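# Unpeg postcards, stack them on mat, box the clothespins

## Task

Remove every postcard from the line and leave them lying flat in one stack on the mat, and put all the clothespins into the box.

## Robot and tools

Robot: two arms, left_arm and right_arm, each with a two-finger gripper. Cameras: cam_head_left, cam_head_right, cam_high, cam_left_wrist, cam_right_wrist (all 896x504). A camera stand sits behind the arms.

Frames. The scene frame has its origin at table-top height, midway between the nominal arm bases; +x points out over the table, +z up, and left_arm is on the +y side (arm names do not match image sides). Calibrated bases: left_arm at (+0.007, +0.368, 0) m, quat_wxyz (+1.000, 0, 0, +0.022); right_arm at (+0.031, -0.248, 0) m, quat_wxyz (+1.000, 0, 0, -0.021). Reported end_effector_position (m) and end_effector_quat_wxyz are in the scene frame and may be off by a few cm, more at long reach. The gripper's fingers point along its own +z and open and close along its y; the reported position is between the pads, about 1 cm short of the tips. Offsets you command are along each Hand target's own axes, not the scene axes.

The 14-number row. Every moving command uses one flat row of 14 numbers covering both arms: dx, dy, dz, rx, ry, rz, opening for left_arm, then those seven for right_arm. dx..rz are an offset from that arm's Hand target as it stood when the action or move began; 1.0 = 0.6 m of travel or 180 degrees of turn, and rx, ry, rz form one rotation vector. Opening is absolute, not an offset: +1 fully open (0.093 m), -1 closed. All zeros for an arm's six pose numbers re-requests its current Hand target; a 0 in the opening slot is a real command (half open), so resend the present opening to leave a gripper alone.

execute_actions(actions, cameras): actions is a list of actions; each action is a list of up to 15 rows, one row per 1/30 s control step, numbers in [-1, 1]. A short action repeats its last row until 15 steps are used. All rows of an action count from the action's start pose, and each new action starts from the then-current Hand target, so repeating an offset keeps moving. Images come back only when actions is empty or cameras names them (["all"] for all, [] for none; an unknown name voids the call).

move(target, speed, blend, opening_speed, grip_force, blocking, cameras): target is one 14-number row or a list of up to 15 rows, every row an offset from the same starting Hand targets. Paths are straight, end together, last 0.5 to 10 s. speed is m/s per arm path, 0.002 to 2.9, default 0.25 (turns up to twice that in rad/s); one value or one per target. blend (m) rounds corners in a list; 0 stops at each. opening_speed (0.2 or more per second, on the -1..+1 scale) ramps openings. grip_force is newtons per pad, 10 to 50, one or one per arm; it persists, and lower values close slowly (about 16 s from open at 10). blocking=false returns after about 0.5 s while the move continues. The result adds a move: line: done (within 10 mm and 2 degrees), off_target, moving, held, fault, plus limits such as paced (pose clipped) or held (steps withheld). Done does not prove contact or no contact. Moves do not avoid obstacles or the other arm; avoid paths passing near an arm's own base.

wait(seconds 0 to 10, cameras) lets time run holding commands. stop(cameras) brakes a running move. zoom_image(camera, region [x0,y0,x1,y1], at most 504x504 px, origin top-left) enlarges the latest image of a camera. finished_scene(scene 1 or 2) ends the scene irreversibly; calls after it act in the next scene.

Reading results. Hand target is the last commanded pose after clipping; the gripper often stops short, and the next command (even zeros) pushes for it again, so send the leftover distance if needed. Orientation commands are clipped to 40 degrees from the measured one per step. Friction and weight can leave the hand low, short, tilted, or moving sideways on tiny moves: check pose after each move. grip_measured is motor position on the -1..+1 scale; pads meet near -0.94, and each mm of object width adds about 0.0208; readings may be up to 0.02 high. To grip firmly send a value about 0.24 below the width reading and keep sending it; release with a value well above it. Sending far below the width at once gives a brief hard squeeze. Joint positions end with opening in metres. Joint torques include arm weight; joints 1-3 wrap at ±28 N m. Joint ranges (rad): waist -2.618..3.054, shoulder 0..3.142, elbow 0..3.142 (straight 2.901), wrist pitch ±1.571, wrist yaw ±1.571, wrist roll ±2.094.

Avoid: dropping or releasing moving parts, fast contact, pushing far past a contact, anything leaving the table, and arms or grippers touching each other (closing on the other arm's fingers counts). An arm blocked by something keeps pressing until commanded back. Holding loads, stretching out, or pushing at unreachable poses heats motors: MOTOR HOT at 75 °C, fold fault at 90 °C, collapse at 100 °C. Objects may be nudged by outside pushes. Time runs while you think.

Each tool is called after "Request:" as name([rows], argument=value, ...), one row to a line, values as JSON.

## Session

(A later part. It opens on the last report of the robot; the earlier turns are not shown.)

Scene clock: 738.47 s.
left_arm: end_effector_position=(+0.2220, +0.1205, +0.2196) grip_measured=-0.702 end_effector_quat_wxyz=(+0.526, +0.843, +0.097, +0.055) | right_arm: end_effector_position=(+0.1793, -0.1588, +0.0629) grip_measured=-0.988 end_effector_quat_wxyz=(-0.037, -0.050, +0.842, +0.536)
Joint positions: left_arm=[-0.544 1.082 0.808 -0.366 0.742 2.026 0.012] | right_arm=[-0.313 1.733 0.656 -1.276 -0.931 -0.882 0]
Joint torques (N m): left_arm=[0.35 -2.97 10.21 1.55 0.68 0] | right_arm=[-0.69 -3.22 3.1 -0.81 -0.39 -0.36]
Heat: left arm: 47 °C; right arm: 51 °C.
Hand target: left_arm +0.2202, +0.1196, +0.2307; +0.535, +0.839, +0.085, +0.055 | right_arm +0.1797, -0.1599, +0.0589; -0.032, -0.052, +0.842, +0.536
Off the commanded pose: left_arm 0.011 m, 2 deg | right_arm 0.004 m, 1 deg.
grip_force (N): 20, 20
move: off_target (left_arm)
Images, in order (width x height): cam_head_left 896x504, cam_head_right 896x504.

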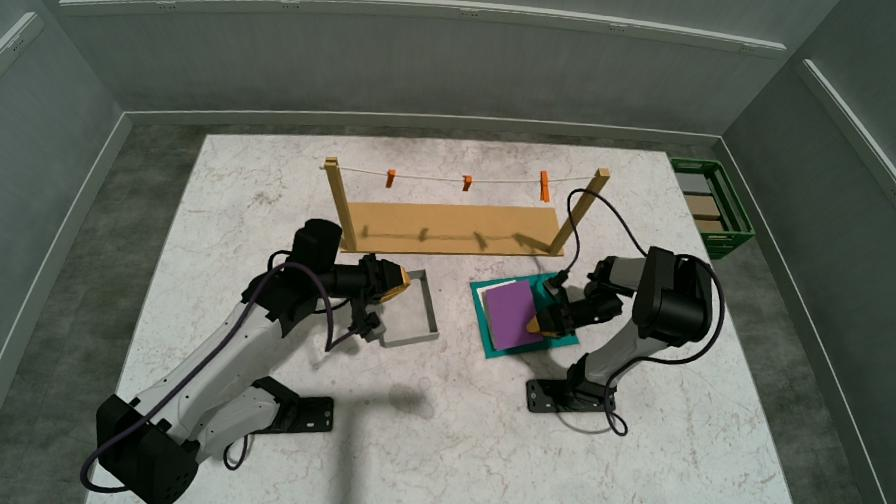

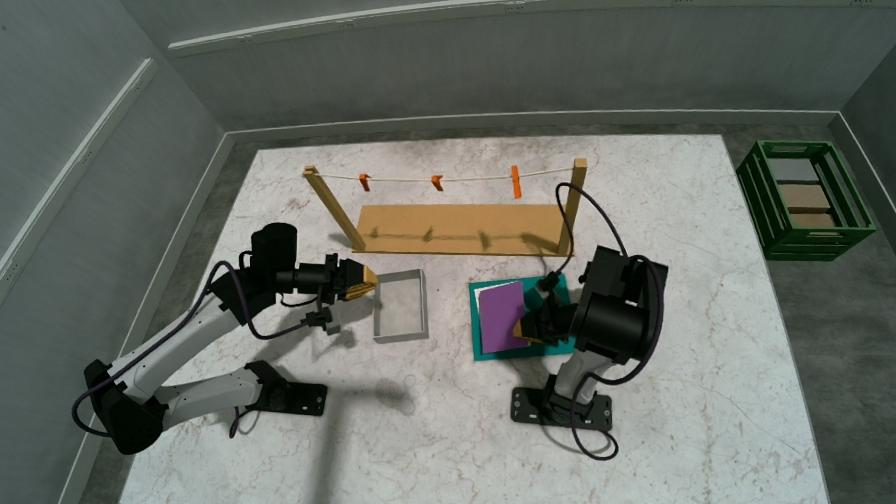

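Request:
move(target=[0,0,0,0,0,0,-0.7,-0.0066,-0.032,0.014,0,0,0,-1], speed=0.05, cameras=["cam_head_left","cam_head_right","cam_right_wrist"])

Request:
zoom_image(camera="cam_head_left", region=[440, 240, 600, 370])

Request:
zoom_image(camera="cam_head_right", region=[420, 240, 580, 370])

Scene clock: 742.63 s.
left_arm: end_effector_position=(+0.2220, +0.1205, +0.2196) grip_measured=-0.702 end_effector_quat_wxyz=(+0.526, +0.843, +0.097, +0.055) | right_arm: end_effector_position=(+0.1839, -0.1605, +0.0415) grip_measured=-0.988 end_effector_quat_wxyz=(-0.034, -0.052, +0.843, +0.534)
Joint positions: left_arm=[-0.544 1.082 0.808 -0.366 0.742 2.026 0.012] | right_arm=[-0.313 1.822 0.647 -1.17 -0.931 -0.882 0]
Joint torques (N m): left_arm=[0.34 -2.97 10.19 1.54 0.67 0.01] | right_arm=[-0.08 -3.59 2.59 -0.81 -0.45 -0.27]
Heat: left arm: 48 °C; right arm: 51 °C.
Hand target: left_arm +0.2202, +0.1196, +0.2307; +0.535, +0.839, +0.085, +0.055 | right_arm +0.1838, -0.1600, +0.0380; -0.032, -0.052, +0.842, +0.536
Off the commanded pose: left_arm 0.011 m, 2 deg | right_arm 0.004 m, 0 deg.
grip_force (N): 20, 20
move: off_target (left_arm)
Images, in order (width x height): cam_head_left 896x504, cam_head_right 896x504, cam_right_wrist 896x504.

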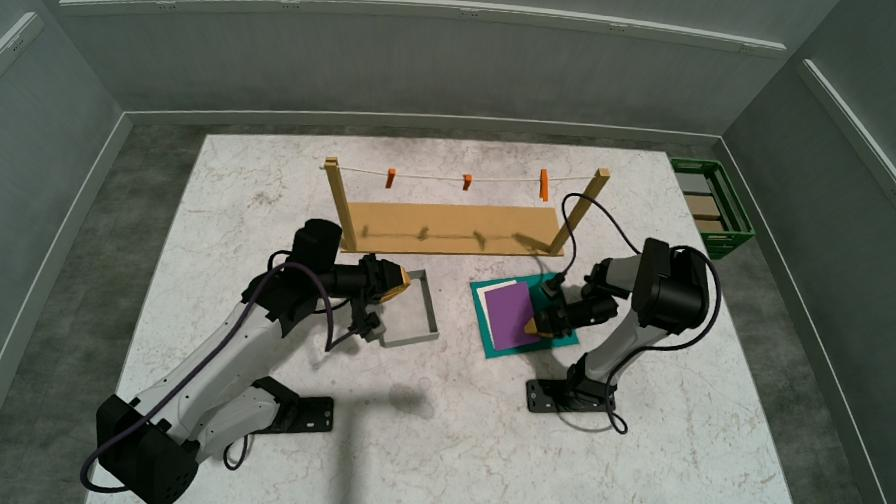

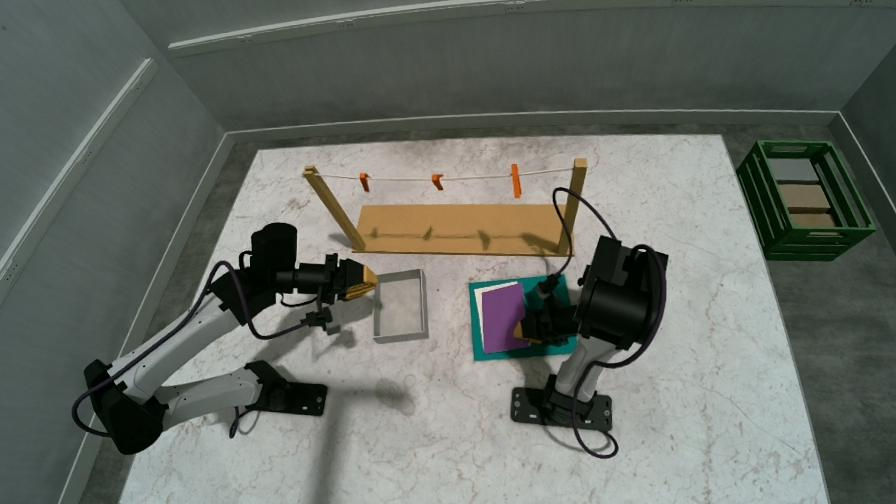

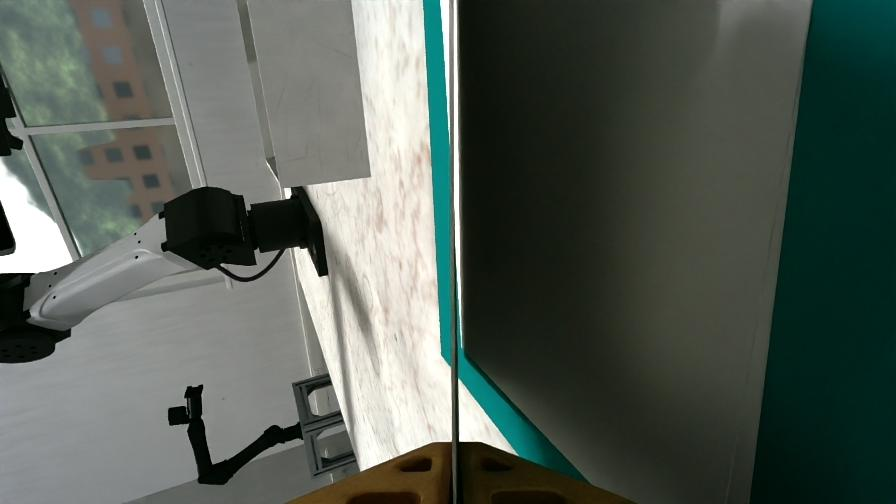

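Scaled by 3.150 from the camera's 896x504 image, which has a finer 1280x720 frame.

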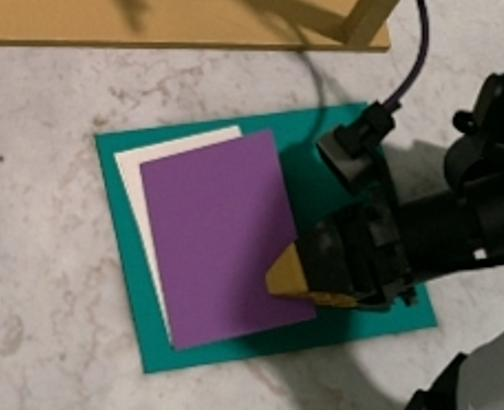

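Scaled by 3.150 from the camera's 896x504 image, which has a finer 1280x720 frame.

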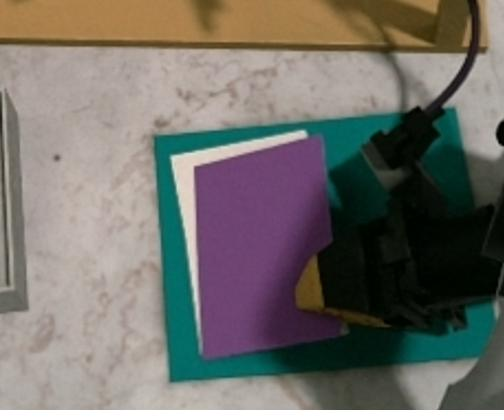

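Request:
move(target=[0,0,0,0,0,0,-0.7,-0.0095,-0.011,0.0095,0,0,0,-1], speed=0.05, cameras=["cam_head_left","cam_right_wrist"])

Request:
zoom_image(camera="cam_head_left", region=[440, 240, 600, 370])

Scene clock: 745.53 s.
left_arm: end_effector_position=(+0.2220, +0.1205, +0.2196) grip_measured=-0.702 end_effector_quat_wxyz=(+0.526, +0.843, +0.097, +0.055) | right_arm: end_effector_position=(+0.1857, -0.1567, +0.0372) grip_measured=-0.988 end_effector_quat_wxyz=(-0.038, -0.048, +0.838, +0.541)
Joint positions: left_arm=[-0.544 1.082 0.808 -0.366 0.742 2.026 0.012] | right_arm=[-0.296 1.856 0.647 -1.144 -0.953 -0.872 0]
Joint torques (N m): left_arm=[0.32 -2.99 10.19 1.55 0.67 0.01] | right_arm=[0.58 -3.55 2.93 -0.56 -0.41 -0.08]
Heat: left arm: 48 °C; right arm: 51 °C.
Hand target: left_arm +0.2202, +0.1196, +0.2307; +0.535, +0.839, +0.085, +0.055 | right_arm +0.1891, -0.1569, +0.0296; -0.032, -0.051, +0.842, +0.536
Off the commanded pose: left_arm 0.011 m, 2 deg | right_arm 0.008 m, 1 deg.
grip_force (N): 20, 20
move: off_target (left_arm)
Images, in order (width x height): cam_head_left 896x504, cam_right_wrist 896x504.

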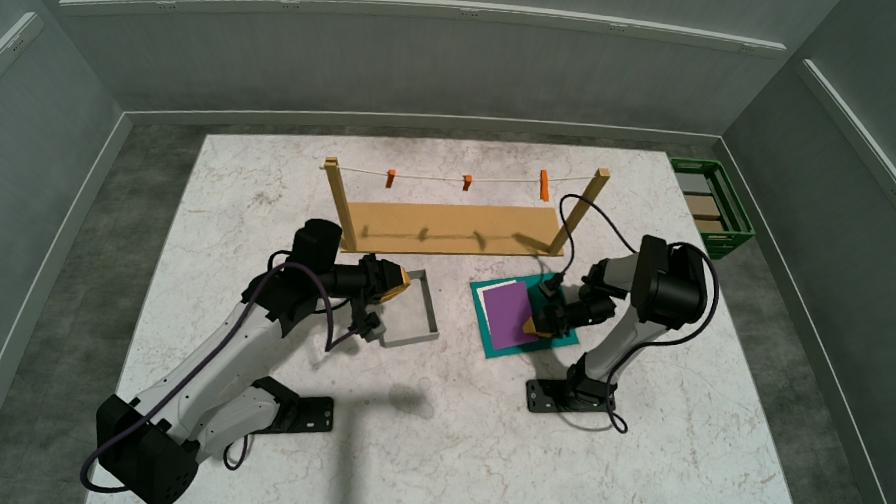

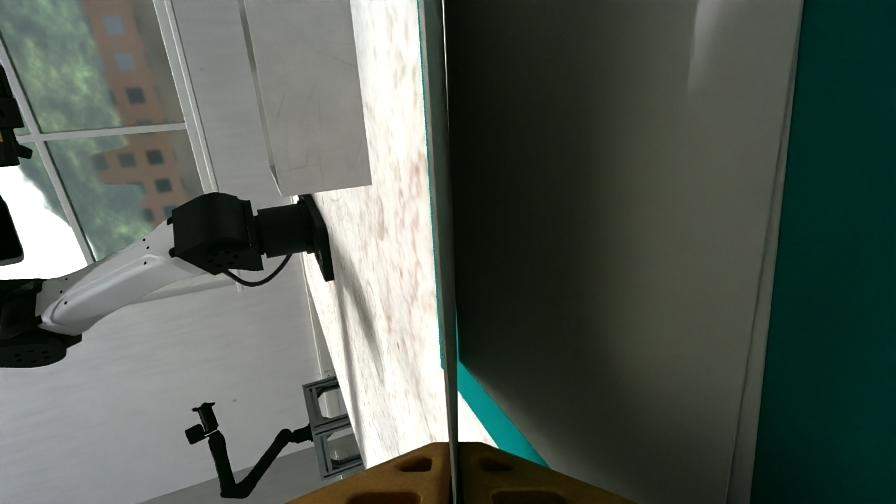

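Scaled by 3.150 from the camera's 896x504 image, which has a finer 1280x720 frame.

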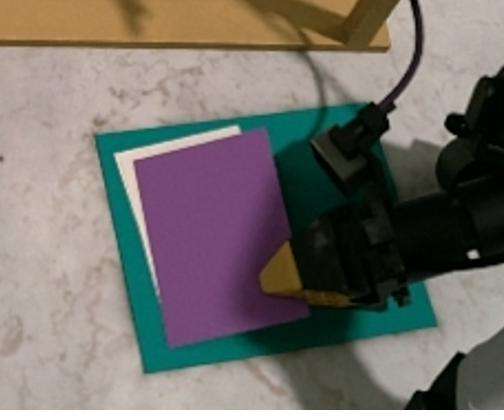

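Request:
move([
  [0,0,0,0,0,0,-0.7,0,0,0,0,0,0,-0.75],
  [0,0,0,0,0,0,-0.7,0,0.0167,0,0,0,0,-0.4],
], opening_speed=0.3, speed=0.03, cameras=["cam_head_left","cam_right_wrist"])

Request:
zoom_image(camera="cam_head_left", region=[440, 240, 600, 370])

Scene clock: 754.07 s.
left_arm: end_effector_position=(+0.2220, +0.1205, +0.2196) grip_measured=-0.702 end_effector_quat_wxyz=(+0.526, +0.843, +0.097, +0.055) | right_arm: end_effector_position=(+0.1879, -0.1547, +0.0346) grip_measured=-0.402 end_effector_quat_wxyz=(-0.037, -0.053, +0.843, +0.534)
Joint positions: left_arm=[-0.544 1.082 0.808 -0.366 0.742 2.026 0.012] | right_arm=[-0.274 1.847 0.647 -1.114 -0.953 -0.84 0.026]
Joint torques (N m): left_arm=[0.36 -2.97 10.18 1.55 0.68 0] | right_arm=[0.43 -6.87 2.67 -0.97 -0.54 -0.12]
Heat: left arm: 48 °C; right arm: 50 °C.
Hand target: left_arm +0.2202, +0.1196, +0.2307; +0.535, +0.839, +0.085, +0.055 | right_arm +0.1886, -0.1528, +0.0386; -0.032, -0.052, +0.842, +0.536
Off the commanded pose: left_arm 0.011 m, 2 deg | right_arm 0.005 m, 1 deg.
grip_force (N): 20, 20
move: off_target (left_arm)
Images, in order (width x height): cam_head_left 896x504, cam_right_wrist 896x504.

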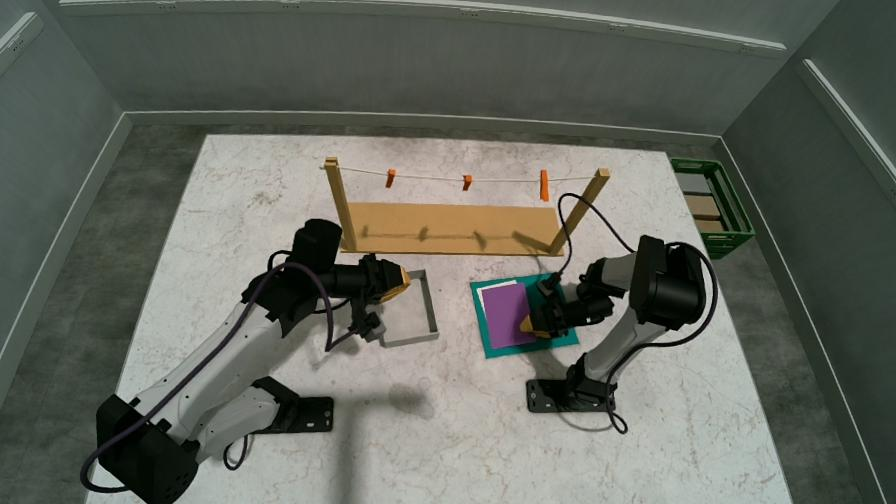

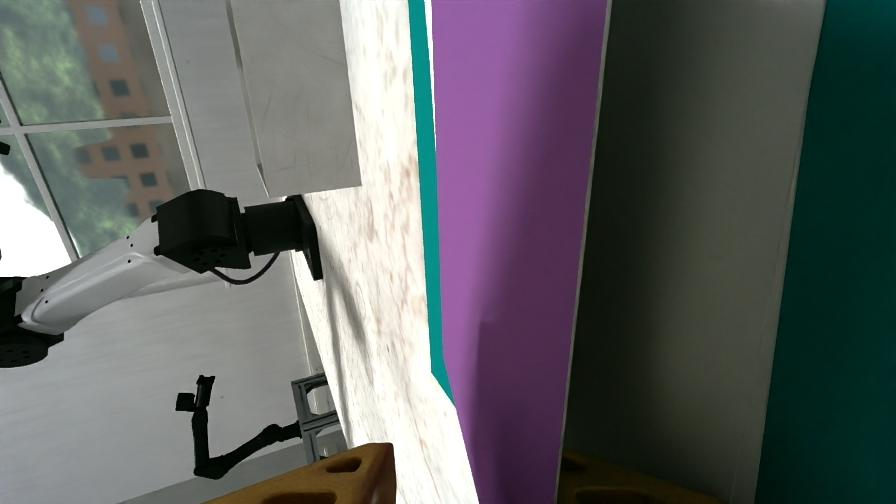

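Scaled by 3.150 from the camera's 896x504 image, which has a finer 1280x720 frame.

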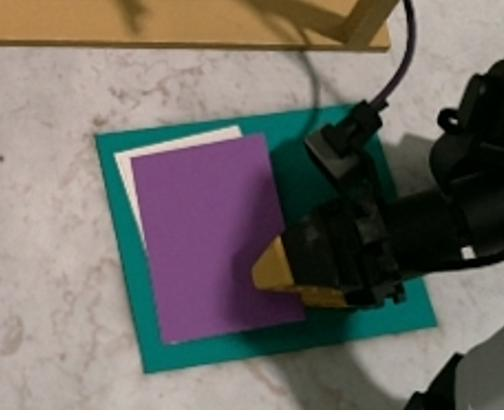

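Request:
move(target=[0,0,0,0,0,0,-0.7,0,-0.0345,-0.1135,0,0,0,-0.4], speed=0.05, cameras=["cam_head_left","cam_right_wrist"])

Request:
zoom_image(camera="cam_head_left", region=[440, 240, 600, 370])

Scene clock: 760.47 s.
left_arm: end_effector_position=(+0.2220, +0.1205, +0.2196) grip_measured=-0.702 end_effector_quat_wxyz=(+0.526, +0.843, +0.097, +0.055) | right_arm: end_effector_position=(+0.1962, -0.2204, +0.0499) grip_measured=-0.402 end_effector_quat_wxyz=(-0.032, -0.047, +0.843, +0.535)
Joint positions: left_arm=[-0.544 1.082 0.808 -0.366 0.742 2.026 0.012] | right_arm=[-0.554 1.956 0.843 -1.404 -0.756 -1.108 0.026]
Joint torques (N m): left_arm=[0.36 -2.99 10.18 1.54 0.67 0.01] | right_arm=[-0.32 -4.68 4.3 -1.35 -0.23 -0.36]
Heat: left arm: 49 °C; right arm: 49 °C.
Hand target: left_arm +0.2202, +0.1196, +0.2307; +0.535, +0.839, +0.085, +0.055 | right_arm +0.1971, -0.2227, +0.0487; -0.032, -0.051, +0.842, +0.537
Off the commanded pose: left_arm 0.011 m, 2 deg | right_arm 0.003 m, 1 deg.
grip_force (N): 20, 20
move: off_target (left_arm)
Images, in order (width x height): cam_head_left 896x504, cam_right_wrist 896x504.

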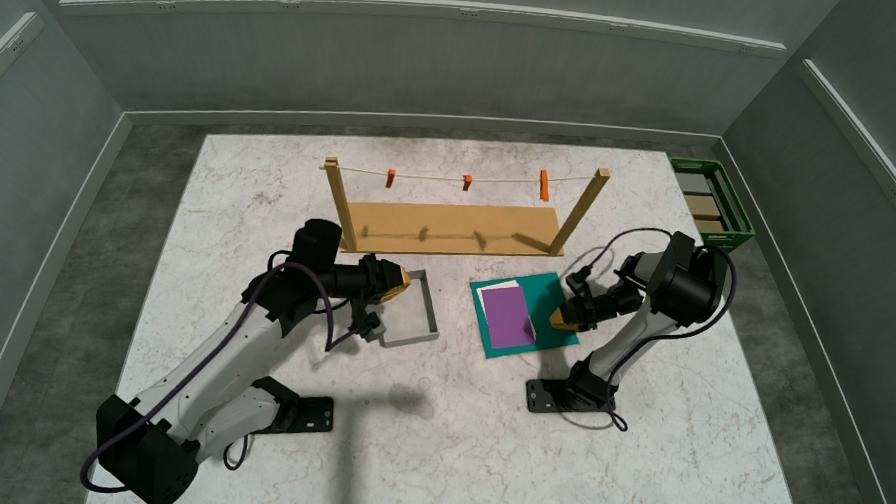

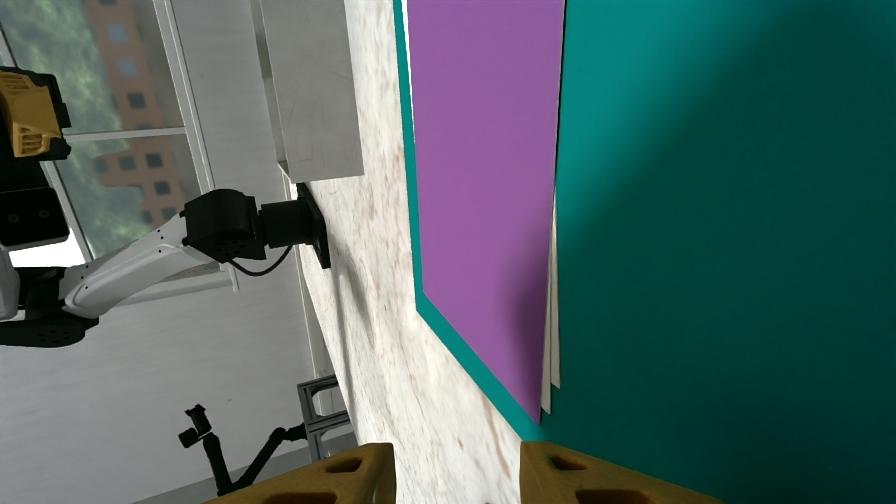

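Scaled by 3.150 from the camera's 896x504 image, which has a finer 1280x720 frame.

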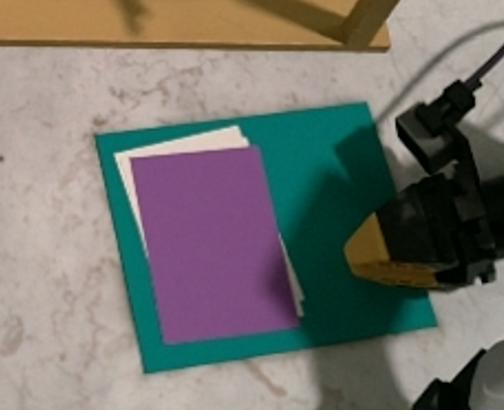

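Request:
execute_actions(actions=[], cameras=["cam_head_left","cam_high","cam_left_wrist"])

Request:
zoom_image(camera="cam_head_left", region=[370, 140, 570, 220])

Request:
zoom_image(camera="cam_high", region=[270, 130, 570, 310])

Scene clock: 796.37 s.
left_arm: end_effector_position=(+0.2220, +0.1205, +0.2196) grip_measured=-0.702 end_effector_quat_wxyz=(+0.526, +0.843, +0.097, +0.055) | right_arm: end_effector_position=(+0.1961, -0.2205, +0.0499) grip_measured=-0.402 end_effector_quat_wxyz=(-0.032, -0.047, +0.843, +0.535)
Joint positions: left_arm=[-0.544 1.082 0.808 -0.366 0.742 2.026 0.012] | right_arm=[-0.554 1.956 0.843 -1.404 -0.755 -1.109 0.026]
Joint velocities: within noise
Joint torques (N m): left_arm=[0.34 -2.97 10.15 1.55 0.67 0] | right_arm=[-0.28 -4.68 4.29 -1.35 -0.24 -0.36]
Heat: left arm: 50 °C; right arm: 48 °C.
Hand target: left_arm +0.2202, +0.1196, +0.2307; +0.535, +0.839, +0.085, +0.055 | right_arm +0.1971, -0.2227, +0.0486; -0.032, -0.051, +0.842, +0.536
Tool commands: left_gripper/opening=-0.7 right_gripper/opening=-0.4
Off the commanded pose: left_arm 0.011 m, 2 deg | right_arm 0.003 m, 1 deg.
grip_force (N): 20, 20
Images, in order (width x height): cam_head_left 896x504, cam_high 896x504, cam_left_wrist 896x504.

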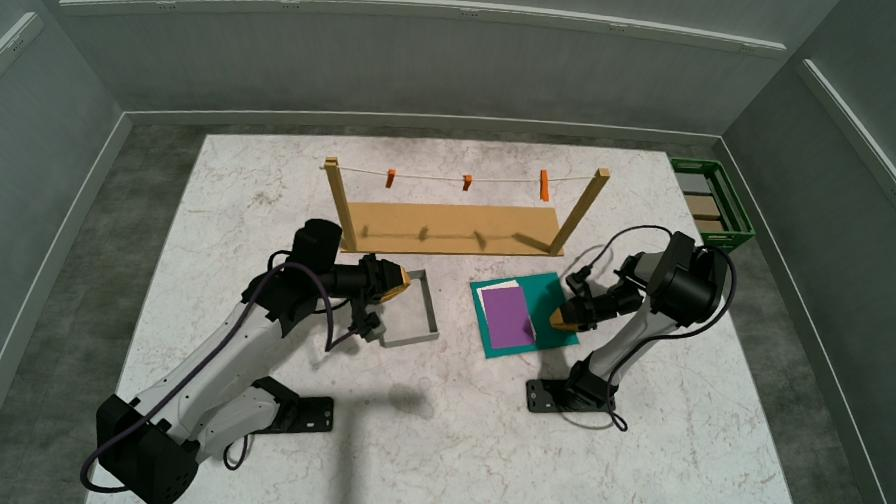

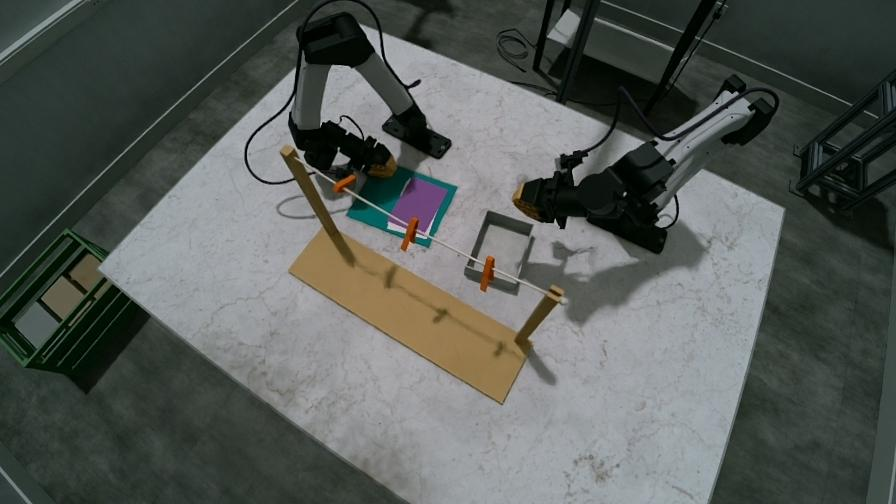

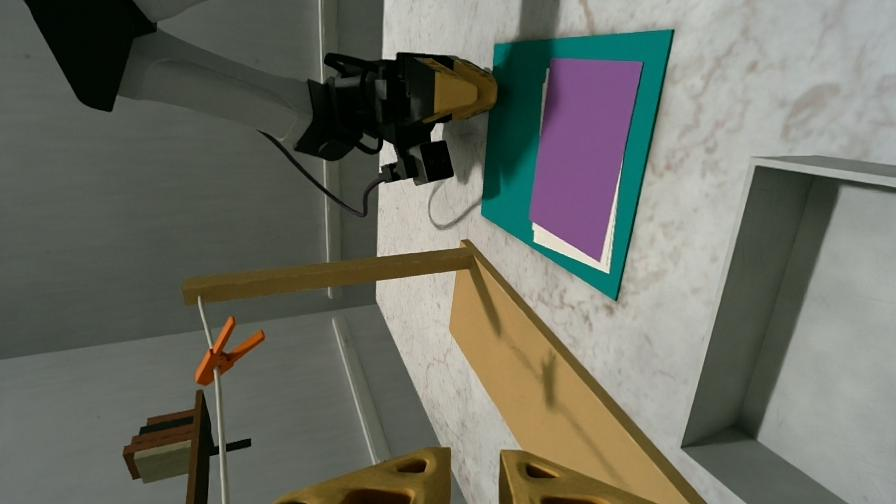

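Scaled by 2.520 from the camera's 896x504 image, which has a finer 1280x720 frame.

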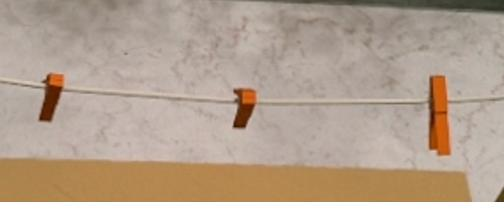

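Scaled by 1.680 from the camera's 896x504 image, which has a finer 1280x720 frame.

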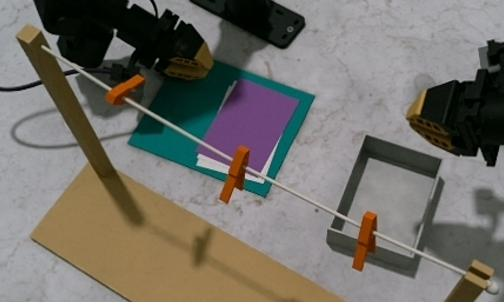

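Request:
execute_actions(actions=[])

Scene clock: 808.20 s.
left_arm: end_effector_position=(+0.2220, +0.1205, +0.2196) grip_measured=-0.702 end_effector_quat_wxyz=(+0.526, +0.843, +0.097, +0.055) | right_arm: end_effector_position=(+0.1961, -0.2205, +0.0499) grip_measured=-0.402 end_effector_quat_wxyz=(-0.032, -0.047, +0.843, +0.535)
Joint positions: left_arm=[-0.544 1.082 0.808 -0.366 0.742 2.026 0.012] | right_arm=[-0.554 1.956 0.843 -1.404 -0.755 -1.109 0.026]
Joint velocities: within noise
Joint torques (N m): left_arm=[0.34 -3.02 10.18 1.55 0.68 0.01] | right_arm=[-0.31 -4.68 4.3 -1.34 -0.24 -0.36]
Heat: left arm: 50 °C; right arm: 47 °C.
Hand target: left_arm +0.2202, +0.1196, +0.2307; +0.535, +0.839, +0.085, +0.055 | right_arm +0.1971, -0.2227, +0.0486; -0.032, -0.051, +0.842, +0.536
Tool commands: left_gripper/opening=-0.7 right_gripper/opening=-0.4
Off the commanded pose: left_arm 0.011 m, 2 deg | right_arm 0.003 m, 1 deg.
grip_force (N): 20, 20

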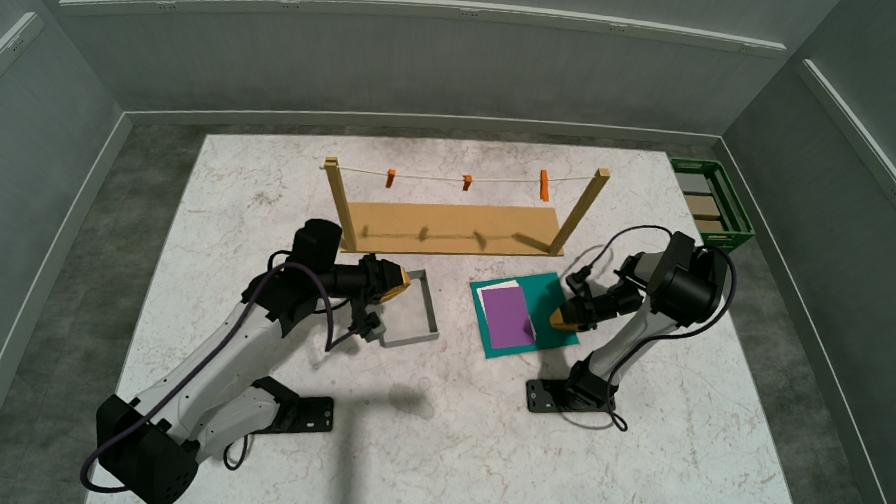

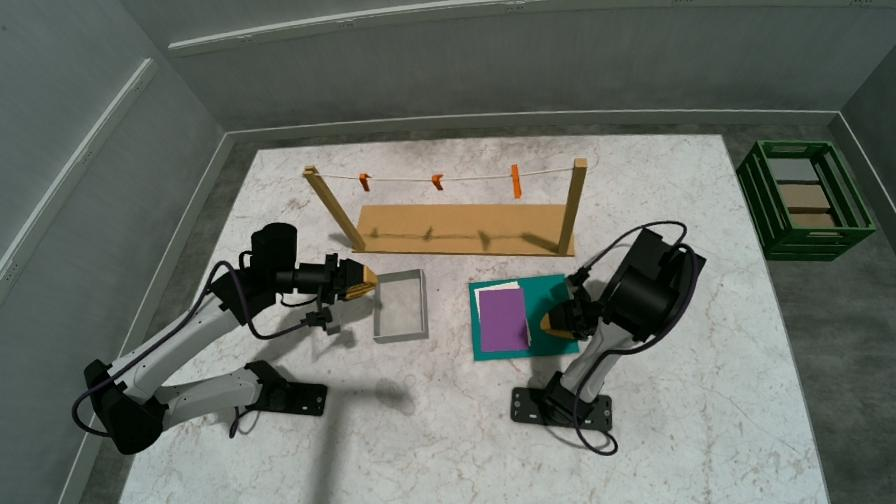

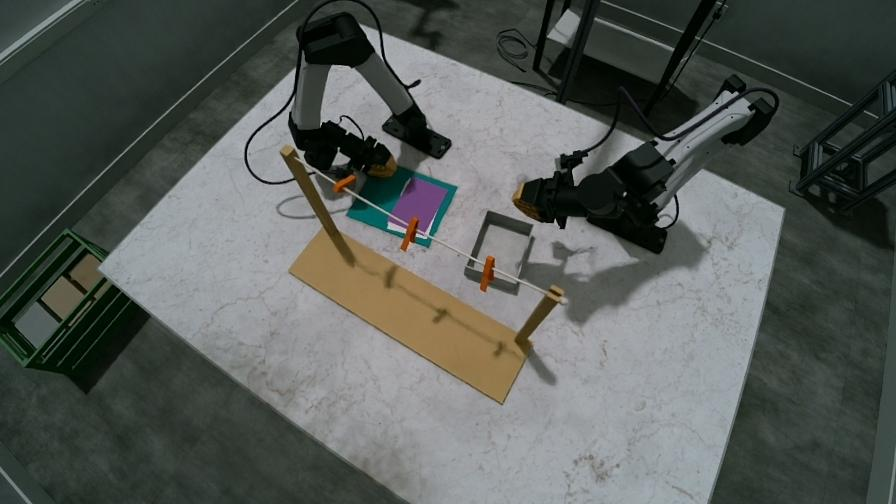

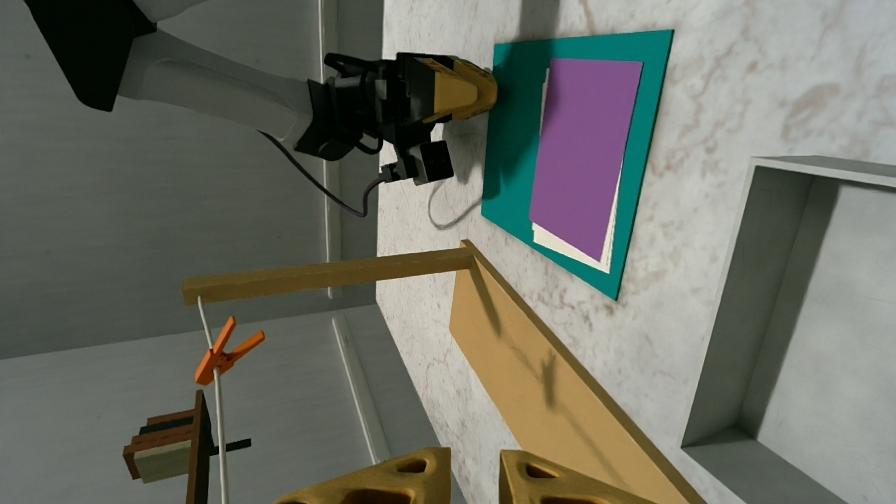

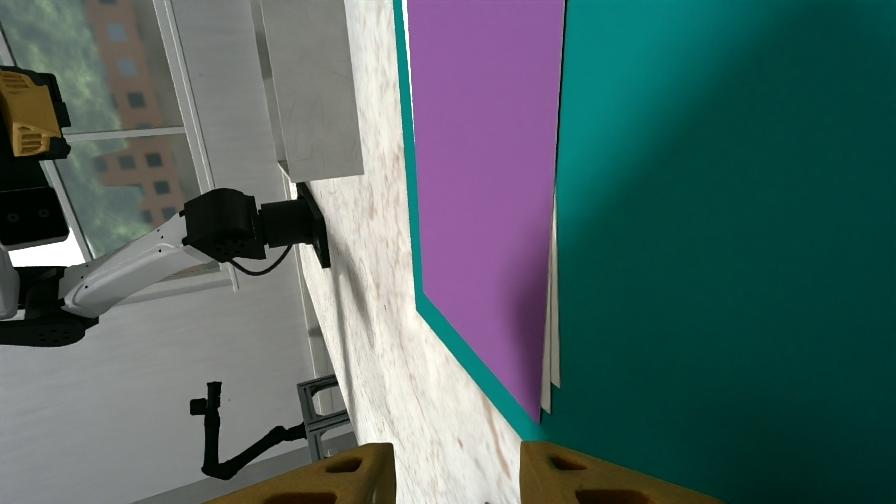

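Request:
zoom_image(camera="cam_high", region=[270, 130, 590, 310])

Request:
zoom_image(camera="cam_left_wrist", region=[150, 270, 350, 400])

Request:
zoom_image(camera="cam_head_left", region=[360, 140, 620, 286])

Request:
zoom_image(camera="cam_head_right", region=[340, 130, 600, 276])

Scaled by 1.575 from the camera's 896x504 image, which has a finer 1280x720 frame.

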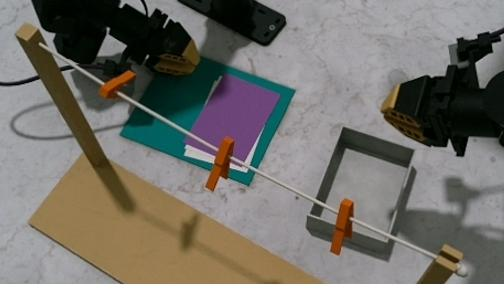

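Scaled by 2.520 from the camera's 896x504 image, which has a finer 1280x720 frame.

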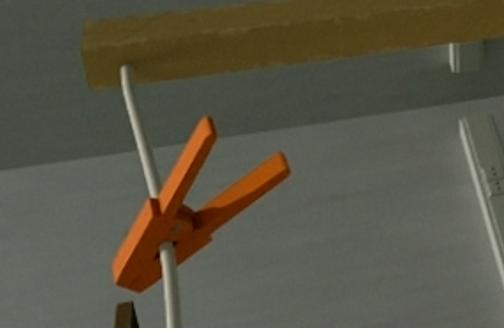

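Scaled by 1.938 from the camera's 896x504 image, which has a finer 1280x720 frame.

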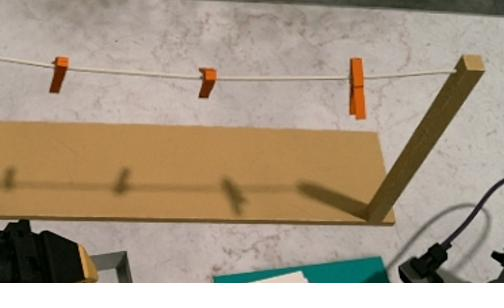

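Scaled by 1.938 from the camera's 896x504 image, which has a finer 1280x720 frame.

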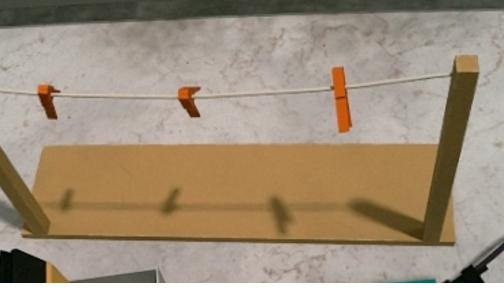

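Request:
move(target=[0.0817,0.22,0.2355,-0.1363,0.1379,-0.031,1,0,0,0,0,0,0,-0.4], speed=0.15, grip_force=[50,20], cameras=["all"])

Scene clock: 865.23 s.
left_arm: end_effector_position=(+0.3022, -0.0454, +0.2801) grip_measured=+1.000 end_effector_quat_wxyz=(+0.657, +0.685, +0.220, +0.224) | right_arm: end_effector_position=(+0.1961, -0.2205, +0.0499) grip_measured=-0.402 end_effector_quat_wxyz=(-0.032, -0.047, +0.843, +0.535)
Joint positions: left_arm=[-1.003 1.606 1.008 0.562 -0.028 1.588 0.093] | right_arm=[-0.554 1.956 0.843 -1.404 -0.755 -1.109 0.026]
Joint torques (N m): left_arm=[-0.38 -5.57 10.32 2.41 0.04 -0.29] | right_arm=[-0.32 -4.66 4.3 -1.35 -0.23 -0.36]
Heat: left arm: 52 °C; right arm: 46 °C.
Hand target: left_arm +0.3051, -0.0506, +0.2907; +0.671, +0.671, +0.224, +0.223 | right_arm +0.1971, -0.2227, +0.0486; -0.032, -0.051, +0.842, +0.536
Off the commanded pose: left_arm 0.012 m, 2 deg | right_arm 0.003 m, 1 deg.
grip_force (N): 50, 20
move: off_target (left_arm)

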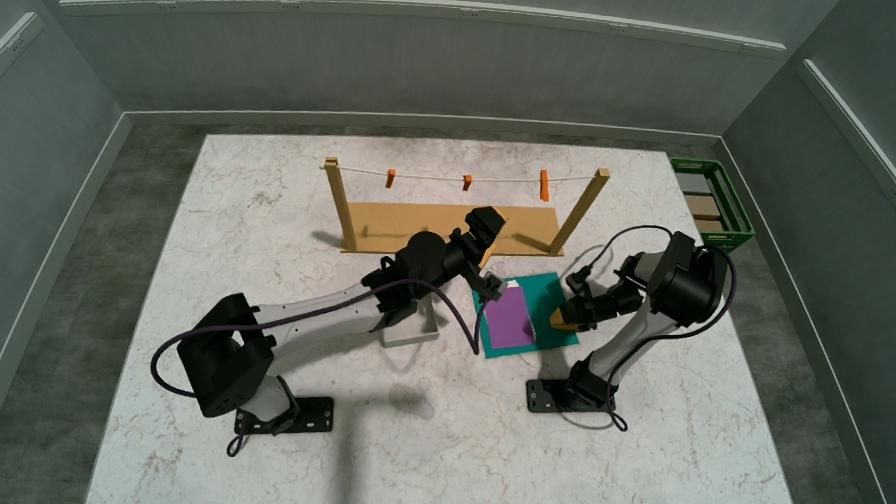

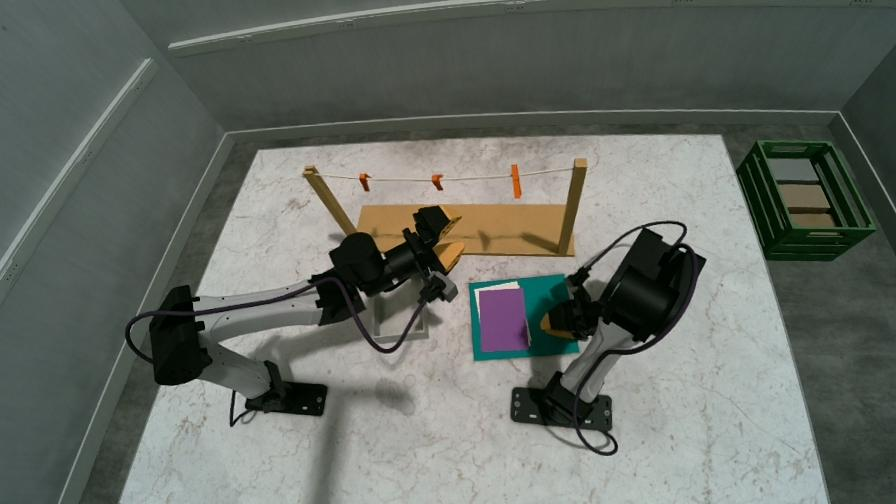

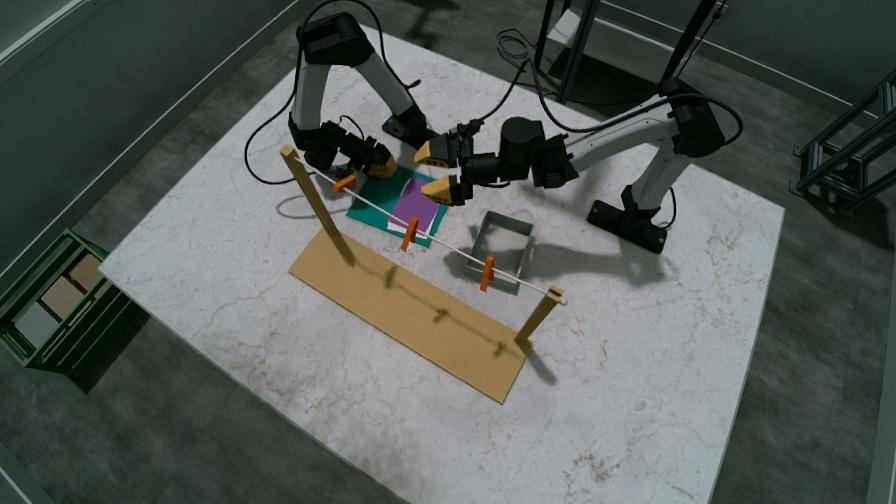

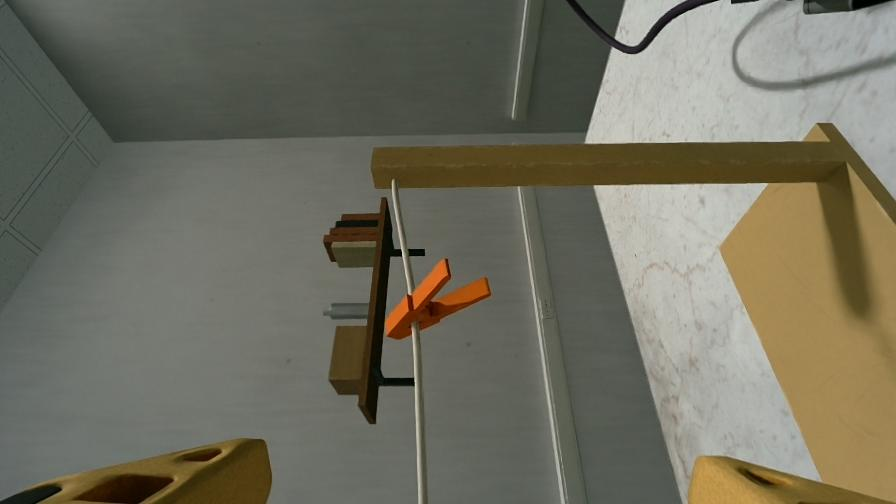

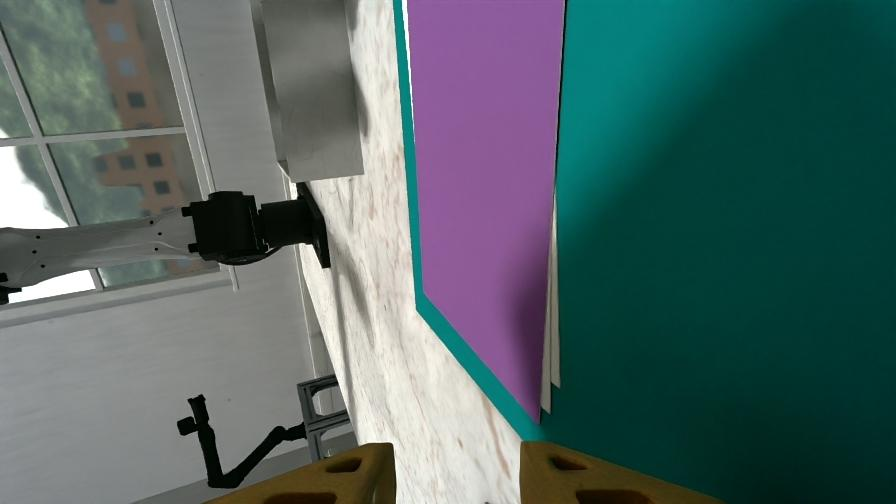

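Request:
move(target=[0.0167,0.0283,0.1167,0.011,0,0,1,0,0,0,0,0,0,-0.4], speed=0.1, cameras=["cam_left_wrist","cam_high"])

Scene clock: 873.70 s.
left_arm: end_effector_position=(+0.3525, -0.0958, +0.3077) grip_measured=+1.000 end_effector_quat_wxyz=(+0.656, +0.681, +0.227, +0.231) | right_arm: end_effector_position=(+0.1961, -0.2205, +0.0499) grip_measured=-0.402 end_effector_quat_wxyz=(-0.032, -0.047, +0.843, +0.535)
Joint positions: left_arm=[-0.982 1.836 1.384 0.42 -0.028 1.587 0.093] | right_arm=[-0.554 1.956 0.843 -1.404 -0.755 -1.109 0.026]
Joint torques (N m): left_arm=[0.35 -7.57 10.62 2.07 0.31 -0.29] | right_arm=[-0.34 -4.63 4.3 -1.35 -0.24 -0.36]
Heat: left arm: 51 °C; right arm: 46 °C.
Hand target: left_arm +0.3551, -0.1007, +0.3077; +0.659, +0.682, +0.227, +0.219 | right_arm +0.1971, -0.2227, +0.0486; -0.032, -0.051, +0.842, +0.536
Off the commanded pose: left_arm 0.006 m, 1 deg | right_arm 0.003 m, 1 deg.
grip_force (N): 50, 20
move: done
Images, in order (width x height): cam_high 896x504, cam_left_wrist 896x504.

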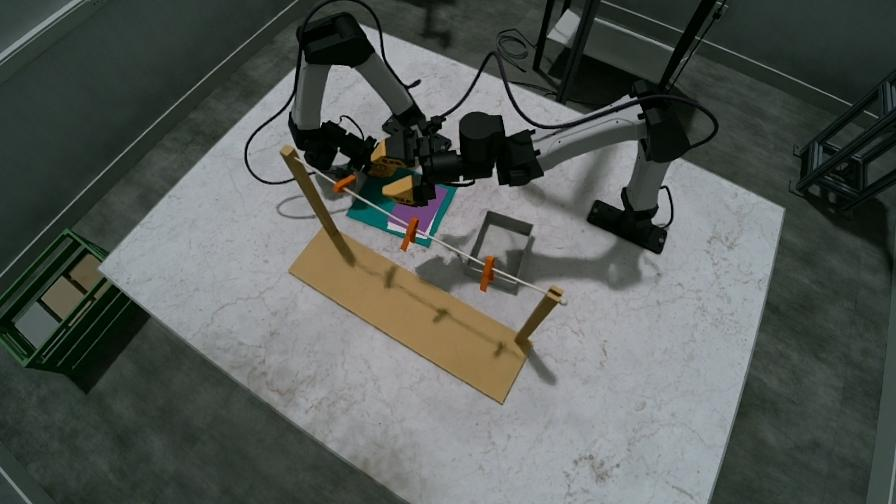

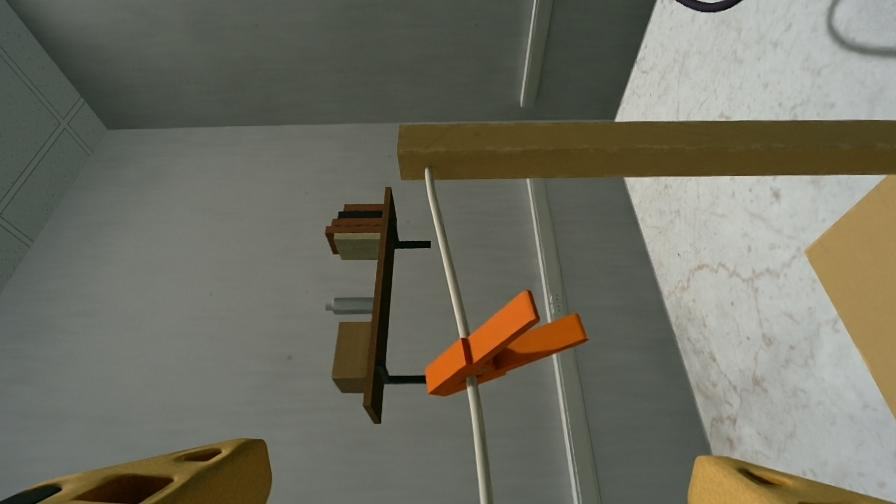

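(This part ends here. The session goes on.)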